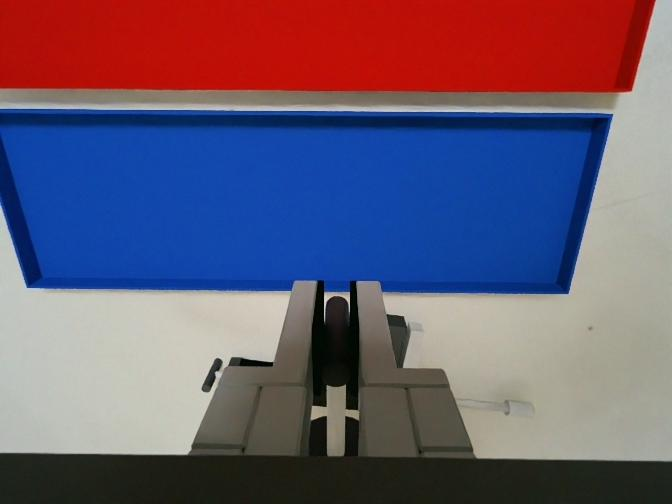

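Emit:
move(target=[0,0,0,0,0,0,-1,0.6,-0.7,0,0.0617,0,0,0,0,-1,0.2,-0.7], speed=0.04)

Emit:
move(target=[0,0,0,0,0,0,-1,0.6,-0.7,0,-0.005,0,0,0,0,-1,0.2,-0.7], speed=0.03)

Emit:
move(target=[0,0,0,0,0,0,-1,0.6,-0.7,0,-0.005,0,0,0,0,-1,0.2,-0.7], speed=0.03)

Emit:
move(target=[0,0,0,0,0,0,-1,0.6,-0.7,0,-0.005,0,0,0,0,-1,0.2,-0.7], speed=0.03)

Emit:
move(target=[0,0,0,0,0,0,-1,0.6,-0.7,0,-0.005,0,0,0,0,-1,0.2,-0.7], speed=0.03)

Emit:
move(target=[0,0,0,0,0,0,-1,0.6,-0.7,0,-0.005,0,0,0,0,-1,0.2,-0.7], speed=0.03)

Scene clock: 698.47 s.
left_arm: end_effector_position=(+0.4499, +0.1504, +0.2199) width_mm=35.31 is_grasped=1 force_n=33.36 end_effector_quat_wxyz=(-0.001, +1.000, +0.000, -0.001) | right_arm: end_effector_position=(+0.4515, +0.0120, +0.2310) width_mm=8.30 is_grasped=1 force_n=31.10 end_effector_quat_wxyz=(+0.000, +0.000, +1.000, +0.000)
Joint positions: left_arm=[-0.706 0.253 0.118 0.958 0.666 0.824 1.248] | right_arm=[0.557 0.288 0.148 0.975 -0.724 0.888 0.486]
Joint torques (N m): left_arm=[-10.77 -27.98 -15.35 15.16 -1.32 -7.49 -1.48] | right_arm=[23.91 -12.01 15.36 21.18 -1.21 -0.5 1.19]
Hand target: left_arm +0.4500, +0.1502, +0.2200; +0.000, +1.000, +0.000, +0.000 | right_arm +0.4515, +0.0120, +0.2310; +0.000, +0.000, +1.000, +0.000
Off the commanded pose: left_arm 0.000 m, 0 deg | right_arm 0.000 m, 0 deg.
move: done

Scene clock: 699.17 s.
left_arm: end_effector_position=(+0.4500, +0.1501, +0.2200) width_mm=35.31 is_grasped=1 force_n=33.36 end_effector_quat_wxyz=(+0.000, +1.000, +0.000, +0.000) | right_arm: end_effector_position=(+0.4515, +0.0090, +0.2310) width_mm=8.30 is_grasped=1 force_n=31.11 end_effector_quat_wxyz=(+0.000, +0.000, +1.000, +0.000)
Joint positions: left_arm=[-0.706 0.253 0.118 0.958 0.666 0.824 1.248] | right_arm=[0.554 0.28 0.147 0.967 -0.724 0.886 0.483]
Joint torques (N m): left_arm=[-11.3 -28.99 -11.71 15.07 2.23 -4.58 -2.13] | right_arm=[7.18 -19.03 8.12 11.65 0.83 -2.05 -1.65]
Hand target: left_arm +0.4500, +0.1502, +0.2200; +0.000, +1.000, +0.000, +0.000 | right_arm +0.4515, +0.0090, +0.2310; +0.000, +0.000, +1.000, +0.000
Off the commanded pose: left_arm 0.000 m, 0 deg | right_arm 0.000 m, 0 deg.
move: done

Scene clock: 699.87 s.
left_arm: end_effector_position=(+0.4500, +0.1501, +0.2200) width_mm=35.31 is_grasped=1 force_n=33.36 end_effector_quat_wxyz=(+0.000, +1.000, +0.000, +0.000) | right_arm: end_effector_position=(+0.4515, +0.0060, +0.2310) width_mm=8.30 is_grasped=1 force_n=31.12 end_effector_quat_wxyz=(+0.000, +0.000, +1.000, +0.000)
Joint positions: left_arm=[-0.706 0.253 0.118 0.958 0.666 0.824 1.248] | right_arm=[0.551 0.272 0.145 0.959 -0.724 0.883 0.479]
Joint torques (N m): left_arm=[-10.98 -28.71 -8.66 14.75 3.17 -1.39 -2.05] | right_arm=[7.23 -18.87 8.09 11.71 1.75 -2.13 -1.76]
Hand target: left_arm +0.4500, +0.1502, +0.2200; +0.000, +1.000, +0.000, +0.000 | right_arm +0.4515, +0.0060, +0.2310; +0.000, +0.000, +1.000, +0.000
Off the commanded pose: left_arm 0.000 m, 0 deg | right_arm 0.000 m, 0 deg.
move: done

Scene clock: 700.57 s.
left_arm: end_effector_position=(+0.4500, +0.1502, +0.2200) width_mm=35.31 is_grasped=1 force_n=33.36 end_effector_quat_wxyz=(+0.000, +1.000, +0.000, +0.000) | right_arm: end_effector_position=(+0.4515, +0.0031, +0.2311) width_mm=8.30 is_grasped=1 force_n=31.11 end_effector_quat_wxyz=(+0.000, +0.000, +1.000, +0.000)
Joint positions: left_arm=[-0.706 0.253 0.118 0.958 0.666 0.824 1.248] | right_arm=[0.547 0.264 0.144 0.951 -0.724 0.881 0.475]
Joint torques (N m): left_arm=[-10.03 -28.88 -7.2 14.31 2.63 -0.27 -2.17] | right_arm=[5.01 -19.38 5.91 10.38 1.59 -0.91 -1.69]
Hand target: left_arm +0.4500, +0.1502, +0.2200; +0.000, +1.000, +0.000, +0.000 | right_arm +0.4515, +0.0030, +0.2310; +0.000, +0.000, +1.000, +0.000
Off the commanded pose: left_arm 0.000 m, 0 deg | right_arm 0.000 m, 0 deg.
move: done

Scene clock: 701.27 s.
left_arm: end_effector_position=(+0.4500, +0.1502, +0.2200) width_mm=35.31 is_grasped=1 force_n=33.36 end_effector_quat_wxyz=(+0.000, +1.000, +0.000, +0.000) | right_arm: end_effector_position=(+0.4515, +0.0000, +0.2310) width_mm=8.30 is_grasped=1 force_n=31.11 end_effector_quat_wxyz=(+0.000, +0.000, +1.000, +0.000)
Joint positions: left_arm=[-0.706 0.253 0.118 0.958 0.666 0.824 1.248] | right_arm=[0.544 0.256 0.142 0.943 -0.724 0.879 0.471]
Joint torques (N m): left_arm=[-9.05 -29.75 -5.59 12.06 3.16 0.26 -2.12] | right_arm=[1.59 -19.52 2.9 8.75 1.26 0.49 -1.61]
Hand target: left_arm +0.4500, +0.1502, +0.2200; +0.000, +1.000, +0.000, +0.000 | right_arm +0.4515, +0.0000, +0.2310; +0.000, +0.000, +1.000, +0.000
Off the commanded pose: left_arm 0.000 m, 0 deg | right_arm 0.000 m, 0 deg.
move: done

Scene clock: 701.97 s.
left_arm: end_effector_position=(+0.4500, +0.1502, +0.2200) width_mm=35.31 is_grasped=1 force_n=33.36 end_effector_quat_wxyz=(+0.000, +1.000, +0.000, +0.000) | right_arm: end_effector_position=(+0.4515, -0.0030, +0.2310) width_mm=8.30 is_grasped=1 force_n=31.12 end_effector_quat_wxyz=(+0.000, +0.000, +1.000, +0.000)
Joint positions: left_arm=[-0.706 0.253 0.118 0.958 0.666 0.824 1.248] | right_arm=[0.541 0.247 0.141 0.935 -0.724 0.876 0.467]
Joint torques (N m): left_arm=[-8.23 -30 -3.94 11.33 3.01 0.8 -2] | right_arm=[1.15 -19.36 2.65 8.67 1.18 0.65 -1.69]
Hand target: left_arm +0.4500, +0.1502, +0.2200; +0.000, +1.000, +0.000, +0.000 | right_arm +0.4515, -0.0030, +0.2310; +0.000, +0.000, +1.000, +0.000
Off the commanded pose: left_arm 0.000 m, 0 deg | right_arm 0.000 m, 0 deg.
move: done

Emit:
move(target=[0,0,0,0,0,0,-1,0.6,-0.7,0,0.03,0,0,0,0,-1,0.2,-0.7], speed=0.04)

Emit:
move(target=[0,0,0,0,0,0,-1,0.6,-0.7,0,-0.0833,0,0,0,0,-1,0.2,-0.7], speed=0.04, blocking=false)

Emit:
wait(seconds=0.1)

Emit:
wait(seconds=0.1)

Emit:
wait(seconds=0.1)

Emit:
wait(seconds=0.1)

Emit:
wait(seconds=0.1)

Emit:
wait(seconds=0.1)

Scene clock: 749.60 s.
left_arm: end_effector_position=(+0.4500, +0.1503, +0.2199) width_mm=35.31 is_grasped=1 force_n=33.36 end_effector_quat_wxyz=(-0.001, +1.000, +0.000, +0.000) | right_arm: end_effector_position=(+0.4515, +0.0150, +0.2310) width_mm=8.30 is_grasped=1 force_n=31.11 end_effector_quat_wxyz=(+0.000, +0.000, +1.000, +0.000)
Joint positions: left_arm=[-0.706 0.253 0.118 0.958 0.666 0.824 1.248] | right_arm=[0.56 0.296 0.149 0.983 -0.725 0.891 0.49]
Joint torques (N m): left_arm=[-11.46 -32.38 -15.51 15.63 1.48 -7.86 -1.22] | right_arm=[24.07 -12.04 15.4 21.28 -1.21 -0.45 1.14]
Hand target: left_arm +0.4500, +0.1502, +0.2200; +0.000, +1.000, +0.000, +0.000 | right_arm +0.4515, +0.0150, +0.2310; +0.000, +0.000, +1.000, +0.000
Off the commanded pose: left_arm 0.000 m, 0 deg | right_arm 0.000 m, 0 deg.
move: done

Scene clock: 750.10 s.
left_arm: end_effector_position=(+0.4500, +0.1498, +0.2202) width_mm=35.31 is_grasped=1 force_n=33.35 end_effector_quat_wxyz=(+0.000, +1.000, +0.000, +0.000) | right_arm: end_effector_position=(+0.4515, -0.0008, +0.2312) width_mm=8.30 is_grasped=1 force_n=31.12 end_effector_quat_wxyz=(+0.001, +0.000, +1.000, +0.000) end_effector_velocity=(+0.001, -0.041, +0.000) end_effector_angular_velocity=(-0.002, +0.000, -0.002)
Joint positions: left_arm=[-0.706 0.253 0.117 0.959 0.666 0.823 1.248] | right_arm=[0.543 0.252 0.142 0.94 -0.724 0.877 0.469]
Joint velocities: left_arm=[within noise] | right_arm=[-0.044 -0.108 -0.02 -0.103 0.003 -0.029 -0.054]
Joint torques (N m): left_arm=[-9.7 -32.33 -5.85 12.66 2.95 -1.09 -1.18] | right_arm=[0.15 -20.21 2.08 8.24 1.08 0.87 -1.78]
Hand target: left_arm +0.4500, +0.1502, +0.2200; +0.000, +1.000, +0.000, +0.000 | right_arm +0.4515, -0.0047, +0.2310; +0.000, +0.000, +1.000, +0.000
Tool commands: left_gripper/position=-1.0 left_gripper/force_limit=+0.6 left_gripper/speed=-0.7 right_gripper/position=-1.0 right_gripper/force_limit=+0.2 right_gripper/speed=-0.7
Off the commanded pose: left_arm 0.000 m, 0 deg | right_arm 0.034 m, 0 deg.
move: running

Scene clock: 750.20 s.
left_arm: end_effector_position=(+0.4500, +0.1498, +0.2202) width_mm=35.31 is_grasped=1 force_n=33.35 end_effector_quat_wxyz=(+0.000, +1.000, +0.000, +0.000) | right_arm: end_effector_position=(+0.4515, -0.0050, +0.2311) width_mm=8.30 is_grasped=1 force_n=31.12 end_effector_quat_wxyz=(+0.001, +0.000, +1.000, +0.000) end_effector_velocity=(-0.001, -0.041, -0.001) end_effector_angular_velocity=(-0.004, +0.002, +0.000)
Joint positions: left_arm=[-0.706 0.253 0.117 0.959 0.666 0.823 1.248] | right_arm=[0.538 0.242 0.14 0.93 -0.724 0.874 0.464]
Joint velocities: left_arm=[within noise] | right_arm=[-0.044 -0.108 -0.02 -0.105 0.002 -0.028 -0.055]
Joint torques (N m): left_arm=[-8.53 -32.24 -2.96 12.01 3.23 1.24 -1.43] | right_arm=[-0.2 -20.42 2.46 7.96 0.8 0.74 -1.64]
Hand target: left_arm +0.4500, +0.1502, +0.2200; +0.000, +1.000, +0.000, +0.000 | right_arm +0.4515, -0.0086, +0.2310; +0.000, +0.000, +1.000, +0.000
Tool commands: left_gripper/position=-1.0 left_gripper/force_limit=+0.6 left_gripper/speed=-0.7 right_gripper/position=-1.0 right_gripper/force_limit=+0.2 right_gripper/speed=-0.7
Off the commanded pose: left_arm 0.000 m, 0 deg | right_arm 0.030 m, 0 deg.
earlier move: running
wait: 0.10 s; no rest

Scene clock: 750.30 s.
left_arm: end_effector_position=(+0.4500, +0.1498, +0.2202) width_mm=35.31 is_grasped=1 force_n=33.35 end_effector_quat_wxyz=(+0.000, +1.000, +0.000, +0.000) | right_arm: end_effector_position=(+0.4515, -0.0091, +0.2310) width_mm=8.30 is_grasped=1 force_n=31.13 end_effector_quat_wxyz=(+0.000, +0.000, +1.000, +0.000) end_effector_velocity=(-0.001, -0.040, +0.000) end_effector_angular_velocity=(+0.000, +0.001, +0.001)
Joint positions: left_arm=[-0.706 0.253 0.117 0.958 0.666 0.823 1.248] | right_arm=[0.534 0.231 0.138 0.919 -0.723 0.871 0.458]
Joint velocities: left_arm=[within noise] | right_arm=[-0.044 -0.109 -0.019 -0.105 0.003 -0.031 -0.057]
Joint torques (N m): left_arm=[-6.93 -32.61 -0.36 11.51 3.33 3.06 -1.47] | right_arm=[0.67 -20.02 1.79 8.26 0.7 1 -1.75]
Hand target: left_arm +0.4500, +0.1502, +0.2200; +0.000, +1.000, +0.000, +0.000 | right_arm +0.4515, -0.0126, +0.2310; +0.000, +0.000, +1.000, +0.000
Tool commands: left_gripper/position=-1.0 left_gripper/force_limit=+0.6 left_gripper/speed=-0.7 right_gripper/position=-1.0 right_gripper/force_limit=+0.2 right_gripper/speed=-0.7
Off the commanded pose: left_arm 0.000 m, 0 deg | right_arm 0.026 m, 0 deg.
earlier move: running
wait: 0.10 s; no rest

Scene clock: 750.40 s.
left_arm: end_effector_position=(+0.4500, +0.1499, +0.2202) width_mm=35.31 is_grasped=1 force_n=33.35 end_effector_quat_wxyz=(+0.000, +1.000, +0.000, +0.000) | right_arm: end_effector_position=(+0.4515, -0.0132, +0.2310) width_mm=8.30 is_grasped=1 force_n=31.13 end_effector_quat_wxyz=(+0.000, +0.000, +1.000, +0.000) end_effector_velocity=(+0.001, -0.041, +0.000) end_effector_angular_velocity=(-0.001, +0.000, -0.002)
Joint positions: left_arm=[-0.706 0.253 0.117 0.958 0.666 0.823 1.248] | right_arm=[0.53 0.22 0.136 0.909 -0.723 0.868 0.452]
Joint velocities: left_arm=[within noise] | right_arm=[-0.044 -0.109 -0.022 -0.1 0.003 -0.028 -0.059]
Joint torques (N m): left_arm=[-5.54 -32.31 1.03 11.1 3.33 4.91 -1.5] | right_arm=[-0.69 -20.12 1.2 7.86 0.75 0.86 -1.61]
Hand target: left_arm +0.4500, +0.1502, +0.2200; +0.000, +1.000, +0.000, +0.000 | right_arm +0.4515, -0.0166, +0.2310; +0.000, +0.000, +1.000, +0.000
Tool commands: left_gripper/position=-1.0 left_gripper/force_limit=+0.6 left_gripper/speed=-0.7 right_gripper/position=-1.0 right_gripper/force_limit=+0.2 right_gripper/speed=-0.7
Off the commanded pose: left_arm 0.000 m, 0 deg | right_arm 0.022 m, 0 deg.
earlier move: running
wait: 0.10 s; no rest

Scene clock: 750.50 s.
left_arm: end_effector_position=(+0.4500, +0.1500, +0.2201) width_mm=35.31 is_grasped=1 force_n=33.35 end_effector_quat_wxyz=(+0.000, +1.000, +0.000, +0.000) | right_arm: end_effector_position=(+0.4515, -0.0172, +0.2310) width_mm=8.30 is_grasped=1 force_n=31.13 end_effector_quat_wxyz=(+0.000, +0.000, +1.000, +0.000) end_effector_velocity=(+0.000, -0.040, +0.000) end_effector_angular_velocity=(-0.001, +0.001, +0.000)
Joint positions: left_arm=[-0.706 0.253 0.117 0.958 0.666 0.823 1.248] | right_arm=[0.525 0.209 0.134 0.899 -0.723 0.865 0.446]
Joint velocities: left_arm=[within noise] | right_arm=[-0.042 -0.106 -0.022 -0.099 0.003 -0.029 -0.058]
Joint torques (N m): left_arm=[-4.9 -32.46 1.58 10.98 3.39 5.23 -1.41] | right_arm=[-1.24 -20.29 1.3 8 1.08 1.05 -1.93]
Hand target: left_arm +0.4500, +0.1502, +0.2200; +0.000, +1.000, +0.000, +0.000 | right_arm +0.4515, -0.0206, +0.2310; +0.000, +0.000, +1.000, +0.000
Tool commands: left_gripper/position=-1.0 left_gripper/force_limit=+0.6 left_gripper/speed=-0.7 right_gripper/position=-1.0 right_gripper/force_limit=+0.2 right_gripper/speed=-0.7
Off the commanded pose: left_arm 0.000 m, 0 deg | right_arm 0.018 m, 0 deg.
earlier move: running
wait: 0.10 s; no rest

Scene clock: 750.60 s.
left_arm: end_effector_position=(+0.4500, +0.1501, +0.2201) width_mm=35.31 is_grasped=1 force_n=33.36 end_effector_quat_wxyz=(+0.000, +1.000, +0.000, +0.000) | right_arm: end_effector_position=(+0.4515, -0.0211, +0.2310) width_mm=8.30 is_grasped=1 force_n=31.13 end_effector_quat_wxyz=(+0.000, +0.000, +1.000, +0.000) end_effector_velocity=(+0.000, -0.040, +0.000) end_effector_angular_velocity=(-0.001, +0.000, +0.000)
Joint positions: left_arm=[-0.706 0.253 0.117 0.958 0.666 0.824 1.248] | right_arm=[0.521 0.199 0.131 0.889 -0.723 0.863 0.441]
Joint velocities: left_arm=[within noise] | right_arm=[-0.042 -0.107 -0.024 -0.098 0.003 -0.027 -0.062]
Joint torques (N m): left_arm=[-3.72 -32.68 1.97 10.74 3.2 5.34 -1.39] | right_arm=[-1.79 -20.03 1.14 7.75 1.12 1.29 -1.59]
Hand target: left_arm +0.4500, +0.1502, +0.2200; +0.000, +1.000, +0.000, +0.000 | right_arm +0.4515, -0.0246, +0.2310; +0.000, +0.000, +1.000, +0.000
Tool commands: left_gripper/position=-1.0 left_gripper/force_limit=+0.6 left_gripper/speed=-0.7 right_gripper/position=-1.0 right_gripper/force_limit=+0.2 right_gripper/speed=-0.7
Off the commanded pose: left_arm 0.000 m, 0 deg | right_arm 0.014 m, 0 deg.
earlier move: running
wait: 0.10 s; no rest

Scene clock: 750.70 s.
left_arm: end_effector_position=(+0.4500, +0.1501, +0.2201) width_mm=35.31 is_grasped=1 force_n=33.36 end_effector_quat_wxyz=(+0.000, +1.000, +0.000, +0.000) | right_arm: end_effector_position=(+0.4515, -0.0251, +0.2310) width_mm=8.30 is_grasped=1 force_n=31.13 end_effector_quat_wxyz=(+0.000, +0.000, +1.000, +0.000) end_effector_velocity=(+0.000, -0.040, +0.000) end_effector_angular_velocity=(+0.001, -0.001, +0.000)
Joint positions: left_arm=[-0.706 0.253 0.117 0.958 0.666 0.824 1.248] | right_arm=[0.517 0.188 0.129 0.88 -0.722 0.86 0.434]
Joint velocities: left_arm=[within noise] | right_arm=[-0.043 -0.107 -0.023 -0.097 0.003 -0.029 -0.062]
Joint torques (N m): left_arm=[-3.56 -32.55 2.32 10.3 2.95 5.59 -1.5] | right_arm=[-1.79 -20.44 0.5 7.95 0.67 1.51 -1.93]
Hand target: left_arm +0.4500, +0.1502, +0.2200; +0.000, +1.000, +0.000, +0.000 | right_arm +0.4515, -0.0286, +0.2310; +0.000, +0.000, +1.000, +0.000
Tool commands: left_gripper/position=-1.0 left_gripper/force_limit=+0.6 left_gripper/speed=-0.7 right_gripper/position=-1.0 right_gripper/force_limit=+0.2 right_gripper/speed=-0.7
Off the commanded pose: left_arm 0.000 m, 0 deg | right_arm 0.010 m, 0 deg.
earlier move: running
wait: 0.10 s; no rest

Emit:
move(target=[0,0,0,0,0,0,-1,0.6,-0.7,0,0.0833,0,0,0,0,-1,0.2,-0.7], speed=0.06)

Emit:
execute_actions(actions=[[[0,0,0,0,0,0,-1,0.6,-0.7,0,0,0,0,0,0,0.0,0.2,-0.8]],[[0,0,0,0,0,0,-1,0.6,-0.7,0,0,0,0,0,0,0.0,0.2,-0.8]]], cameras=["cam_right_wrist"])

a move is refused until a result has shown your running move's end: call wait (it returns as soon as the move ends) or stop first; nothing of this call was run
Scene clock: 787.57 s.
left_arm: end_effector_position=(+0.4500, +0.1502, +0.2200) width_mm=35.31 is_grasped=1 force_n=33.35 end_effector_quat_wxyz=(+0.000, +1.000, +0.000, +0.000) | right_arm: end_effector_position=(+0.4515, -0.0350, +0.2310) width_mm=8.30 is_grasped=1 force_n=31.11 end_effector_quat_wxyz=(+0.000, +0.000, +1.000, +0.000)
Joint positions: left_arm=[-0.706 0.253 0.118 0.958 0.666 0.824 1.248] | right_arm=[0.507 0.162 0.123 0.856 -0.721 0.853 0.419]
Joint torques (N m): left_arm=[1.12 -32.51 2.43 10 -1.29 5.31 0.31] | right_arm=[-2.28 -19.12 0.06 7.99 1.04 1.65 -1.65]
Hand target: left_arm +0.4500, +0.1502, +0.2200; +0.000, +1.000, +0.000, +0.000 | right_arm +0.4515, -0.0350, +0.2310; +0.000, +0.000, +1.000, +0.000
Tool commands: left_gripper/position=-1.0 left_gripper/force_limit=+0.6 left_gripper/speed=-0.7 right_gripper/position=-1.0 right_gripper/force_limit=+0.2 right_gripper/speed=-0.7
Off the commanded pose: left_arm 0.000 m, 0 deg | right_arm 0.000 m, 0 deg.
earlier move: done

not run: a call was refused earlier in this reply.

Emit:
move(target=[0,0,0,0,0,0,-1,0.6,-0.7,0,0.0833,0,0,0,0,-1,0.2,-0.7], speed=0.06)

Emit:
execute_actions(actions=[[[0,0,0,0,0,0,-1,0.6,-0.7,0,0,0,0,0,0,0.0,0.2,-0.8]],[[0,0,0,0,0,0,-1,0.6,-0.7,0,0,0,0,0,0,0.0,0.2,-0.8]]], cameras=["cam_right_wrist"])

Scene clock: 791.57 s.
left_arm: end_effector_position=(+0.4499, +0.1504, +0.2199) width_mm=35.31 is_grasped=1 force_n=33.37 end_effector_quat_wxyz=(-0.001, +1.000, +0.000, +0.000) | right_arm: end_effector_position=(+0.4515, +0.0150, +0.2310) width_mm=8.30 is_grasped=1 force_n=31.10 end_effector_quat_wxyz=(+0.000, +0.000, +1.000, +0.000)
Joint positions: left_arm=[-0.706 0.253 0.117 0.958 0.666 0.824 1.248] | right_arm=[0.559 0.296 0.15 0.983 -0.725 0.891 0.49]
Joint torques (N m): left_arm=[-11.66 -31.28 -15.11 15.66 0.08 -7.94 0.41] | right_arm=[24.13 -12.12 15.51 21.05 -1.2 -0.51 1.16]
Motor temperatures (°C): left_arm=[34 37 36 35 32 32 33] | right_arm=[34 40 39 29 31 33 36]
Hand target: left_arm +0.4500, +0.1502, +0.2200; +0.000, +1.000, +0.000, +0.000 | right_arm +0.4515, +0.0150, +0.2310; +0.000, +0.000, +1.000, +0.000
Off the commanded pose: left_arm 0.000 m, 0 deg | right_arm 0.000 m, 0 deg.
move: done

Scene clock: 792.77 s.
left_arm: end_effector_position=(+0.4500, +0.1502, +0.2200) width_mm=35.31 is_grasped=1 force_n=33.66 end_effector_quat_wxyz=(+0.000, +1.000, +0.000, +0.000) | right_arm: end_effector_position=(+0.4515, +0.0150, +0.2310) width_mm=52.99 is_grasped=0 force_n=0.00 end_effector_quat_wxyz=(+0.000, +0.000, +1.000, +0.000)
Joint positions: left_arm=[-0.706 0.253 0.117 0.958 0.666 0.824 1.248] | right_arm=[0.559 0.296 0.15 0.983 -0.725 0.891 0.49]
Joint torques (N m): left_arm=[-15.44 -28 -15.46 10.88 2.97 -1.9 -1.26] | right_arm=[11.81 -18.43 9.13 21.33 0.12 -1.14 1.07]
Hand target: left_arm +0.4500, +0.1502, +0.2200; +0.000, +1.000, +0.000, +0.000 | right_arm +0.4515, +0.0150, +0.2310; +0.000, +0.000, +1.000, +0.000
Off the commanded pose: left_arm 0.000 m, 0 deg | right_arm 0.000 m, 0 deg.
Step readings (end_effector_position of left_arm | right_arm):
0: (+0.4499, +0.1504, +0.2199) | (+0.4515, +0.0150, +0.2310)
1: (+0.4500, +0.1503, +0.2199) | (+0.4515, +0.0150, +0.2310)
2: (+0.4500, +0.1503, +0.2200) | (+0.4515, +0.0150, +0.2310)
4: (+0.4501, +0.1502, +0.2200) | (+0.4515, +0.0151, +0.2310)
8: (+0.4501, +0.1502, +0.2200) | (+0.4515, +0.0151, +0.2310)
15: (+0.4500, +0.1502, +0.2200) | (+0.4515, +0.0151, +0.2310)
16: (+0.4500, +0.1502, +0.2200) | (+0.4515, +0.0151, +0.2310)
17: (+0.4500, +0.1502, +0.2200) | (+0.4515, +0.0151, +0.2310)
19: (+0.4500, +0.1502, +0.2200) | (+0.4515, +0.0151, +0.2310)
23: (+0.4500, +0.1502, +0.2200) | (+0.4515, +0.0151, +0.2310)
30: (+0.4500, +0.1502, +0.2200) | (+0.4515, +0.0150, +0.2310)
Images, in order (width x height): cam_right_wrist 672x504.

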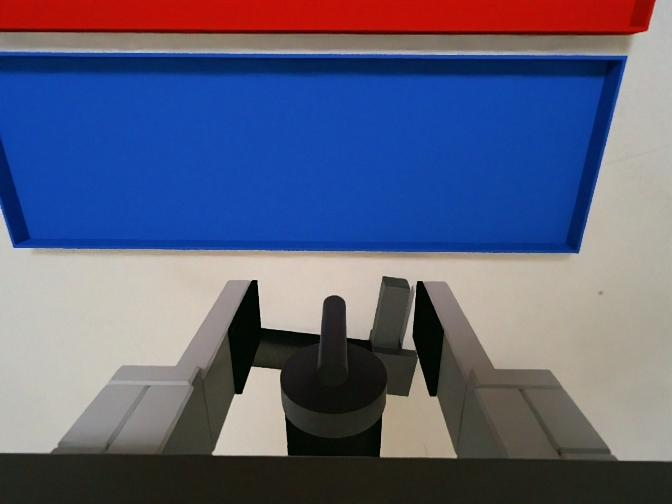

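Emit:
move(target=[[0,0,0,0,0,0,-1,0.6,-0.7,0,-0.25,0,0,0,0,0,0.2,-0.8],[0.1333,-0.3,-0.1,0,0,0.5,-1,0.6,-0.7,0,-0.525,0.0833,0,0,0,0,0.2,-0.8],[0.1333,-0.3,-0.3,0,0,0.5,-1,0.6,-0.7,0,-0.525,0.0833,0,0,0,0,0.2,-0.8]], speed=[0.3,0.3,0.15], blend=[0.03,0.02,0], cameras=["cam_left_wrist","cam_head_left","cam_head_right"])

Scene clock: 804.47 s.
left_arm: end_effector_position=(+0.5301, -0.0298, +0.0401) width_mm=35.31 is_grasped=1 force_n=33.54 end_effector_quat_wxyz=(+0.000, +0.707, +0.707, -0.001) | right_arm: end_effector_position=(+0.4515, -0.3000, +0.2810) width_mm=52.99 is_grasped=0 force_n=0.00 end_effector_quat_wxyz=(+0.000, +0.000, +1.000, +0.000)
Joint positions: left_arm=[-0.773 1.201 0.26 1.883 0.372 0.767 -0.192] | right_arm=[0.306 -0.547 -0.156 0.554 -0.658 0.975 -0.229]
Joint torques (N m): left_arm=[-10.91 -40.17 -10.16 15.21 -3.08 -3.19 1.6] | right_arm=[-2.86 -11.07 5.99 24.58 1.39 -0.39 -1.6]
Hand target: left_arm +0.5300, -0.0298, +0.0400; +0.000, +0.707, +0.707, -0.001 | right_arm +0.4515, -0.3000, +0.2810; +0.000, +0.000, +1.000, +0.000
Off the commanded pose: left_arm 0.000 m, 0 deg | right_arm 0.000 m, 0 deg.
move: done
Images, in order (width x height): cam_head_left 672x504, cam_head_right 672x504, cam_left_wrist 672x504.

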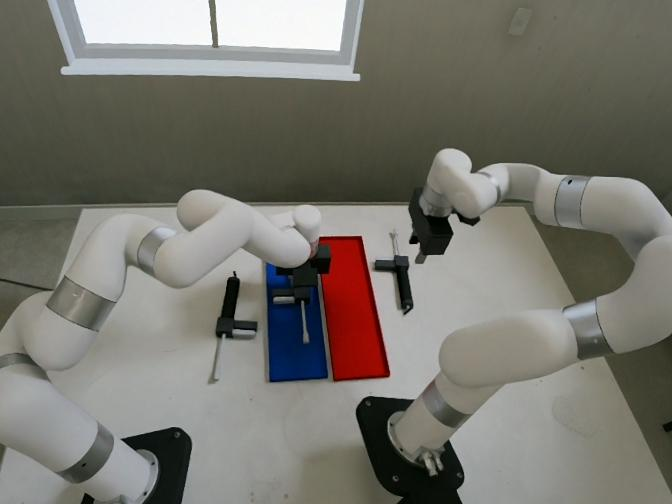

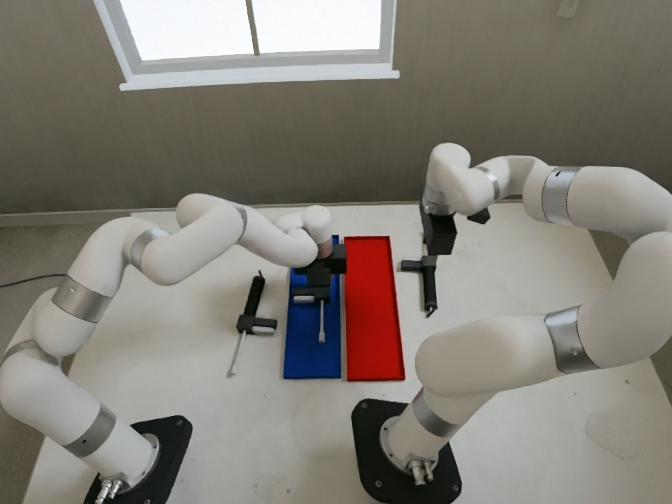

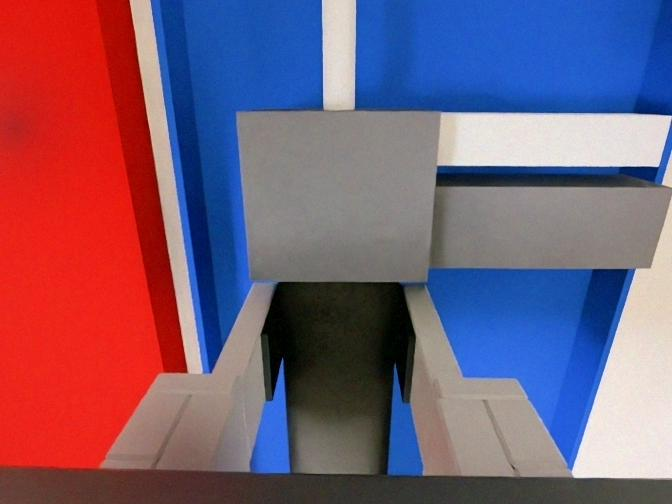

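Emit:
move(target=[0,0,-0.0167,0,0,0,-1,0.6,-0.7,0,0,0,0,0,0,0,0.2,-0.8], speed=0.04)

Emit:
move(target=[0,0,-0.0033,0,0,0,-1,0.6,-0.7,0,0,0,0,0,0,0,0.2,-0.8], speed=0.02, cameras=["cam_left_wrist"])

Scene clock: 816.20 s.
left_arm: end_effector_position=(+0.5300, -0.0298, +0.0300) width_mm=35.31 is_grasped=1 force_n=33.54 end_effector_quat_wxyz=(+0.000, +0.707, +0.707, -0.001) | right_arm: end_effector_position=(+0.4515, -0.3000, +0.2810) width_mm=52.99 is_grasped=0 force_n=0.00 end_effector_quat_wxyz=(+0.000, +0.000, +1.000, +0.000)
Joint positions: left_arm=[-0.763 1.225 0.26 1.9 0.372 0.758 -0.19] | right_arm=[0.306 -0.547 -0.156 0.554 -0.658 0.975 -0.229]
Joint torques (N m): left_arm=[-11.29 -40.74 -2.93 15 1.9 -6.56 1.57] | right_arm=[-2.59 -11.02 5.92 24.59 1.36 -0.35 -1.61]
Hand target: left_arm +0.5300, -0.0298, +0.0300; +0.000, +0.707, +0.707, -0.001 | right_arm +0.4515, -0.3000, +0.2810; +0.000, +0.000, +1.000, +0.000
Off the commanded pose: left_arm 0.000 m, 0 deg | right_arm 0.000 m, 0 deg.
move: done

Scene clock: 816.90 s.
left_arm: end_effector_position=(+0.5300, -0.0298, +0.0280) width_mm=35.31 is_grasped=1 force_n=33.53 end_effector_quat_wxyz=(+0.000, +0.707, +0.707, -0.001) | right_arm: end_effector_position=(+0.4515, -0.3000, +0.2810) width_mm=52.99 is_grasped=0 force_n=0.00 end_effector_quat_wxyz=(+0.000, +0.000, +1.000, +0.000)
Joint positions: left_arm=[-0.762 1.23 0.261 1.904 0.372 0.756 -0.19] | right_arm=[0.306 -0.547 -0.156 0.554 -0.658 0.975 -0.229]
Joint torques (N m): left_arm=[-10.9 -39.52 -3.03 14.67 0.7 -6.52 1.44] | right_arm=[-2.71 -11.05 6.1 24.49 1.39 -0.35 -1.57]
Hand target: left_arm +0.5300, -0.0298, +0.0280; +0.000, +0.707, +0.707, -0.001 | right_arm +0.4515, -0.3000, +0.2810; +0.000, +0.000, +1.000, +0.000
Off the commanded pose: left_arm 0.000 m, 0 deg | right_arm 0.000 m, 0 deg.
move: done
Images, in order (width x height): cam_left_wrist 672x504.

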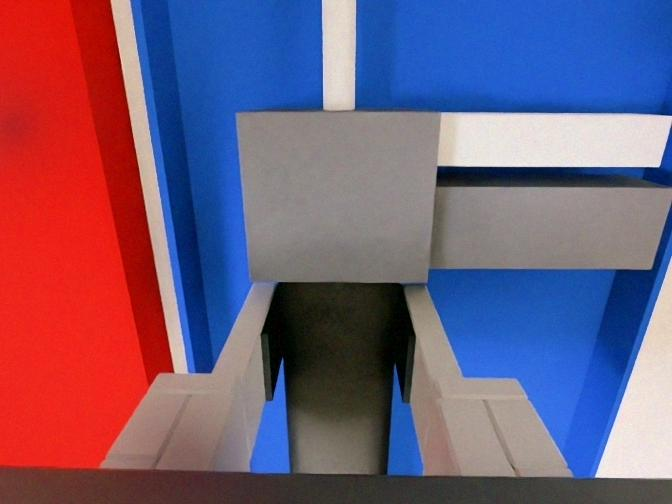

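Emit:
move(target=[0,0,-0.0025,0,0,0,-1,0.6,-0.7,0,0,0,0,0,0,0,0.2,-0.8], speed=0.02)

Emit:
move(target=[0,0,-0.0025,0,0,0,-1,0.6,-0.7,0,0,0,0,0,0,0,0.2,-0.8], speed=0.02, cameras=["cam_left_wrist"])

Scene clock: 820.63 s.
left_arm: end_effector_position=(+0.5301, -0.0299, +0.0268) width_mm=35.31 is_grasped=1 force_n=33.45 end_effector_quat_wxyz=(+0.000, +0.707, +0.707, -0.001) | right_arm: end_effector_position=(+0.4515, -0.3000, +0.2810) width_mm=52.99 is_grasped=0 force_n=0.00 end_effector_quat_wxyz=(+0.000, +0.000, +1.000, +0.000)
Joint positions: left_arm=[-0.76 1.233 0.261 1.906 0.372 0.755 -0.19] | right_arm=[0.306 -0.547 -0.156 0.554 -0.658 0.975 -0.229]
Joint torques (N m): left_arm=[-5.25 -24.13 -1.25 9.83 -1.89 -6.2 1.55] | right_arm=[-2.59 -10.87 6.04 24.52 1.26 -0.4 -1.67]
Hand target: left_arm +0.5300, -0.0298, +0.0265; +0.000, +0.707, +0.707, -0.001 | right_arm +0.4515, -0.3000, +0.2810; +0.000, +0.000, +1.000, +0.000
Off the commanded pose: left_arm 0.000 m, 0 deg | right_arm 0.000 m, 0 deg.
move: done

Scene clock: 821.33 s.
left_arm: end_effector_position=(+0.5303, -0.0299, +0.0255) width_mm=35.31 is_grasped=1 force_n=33.55 end_effector_quat_wxyz=(+0.000, +0.707, +0.707, -0.001) | right_arm: end_effector_position=(+0.4515, -0.3000, +0.2810) width_mm=52.99 is_grasped=0 force_n=0.00 end_effector_quat_wxyz=(+0.000, +0.000, +1.000, +0.000)
Joint positions: left_arm=[-0.759 1.236 0.261 1.909 0.372 0.753 -0.19] | right_arm=[0.306 -0.547 -0.156 0.554 -0.658 0.975 -0.229]
Joint torques (N m): left_arm=[1.8 -10.57 3.37 4.36 -1.59 -3.55 1.65] | right_arm=[-2.82 -11 6.13 24.52 1.38 -0.39 -1.66]
Hand target: left_arm +0.5300, -0.0298, +0.0250; +0.000, +0.707, +0.707, -0.001 | right_arm +0.4515, -0.3000, +0.2810; +0.000, +0.000, +1.000, +0.000
Off the commanded pose: left_arm 0.001 m, 0 deg | right_arm 0.000 m, 0 deg.
move: done
Images, in order (width x height): cam_left_wrist 672x504.

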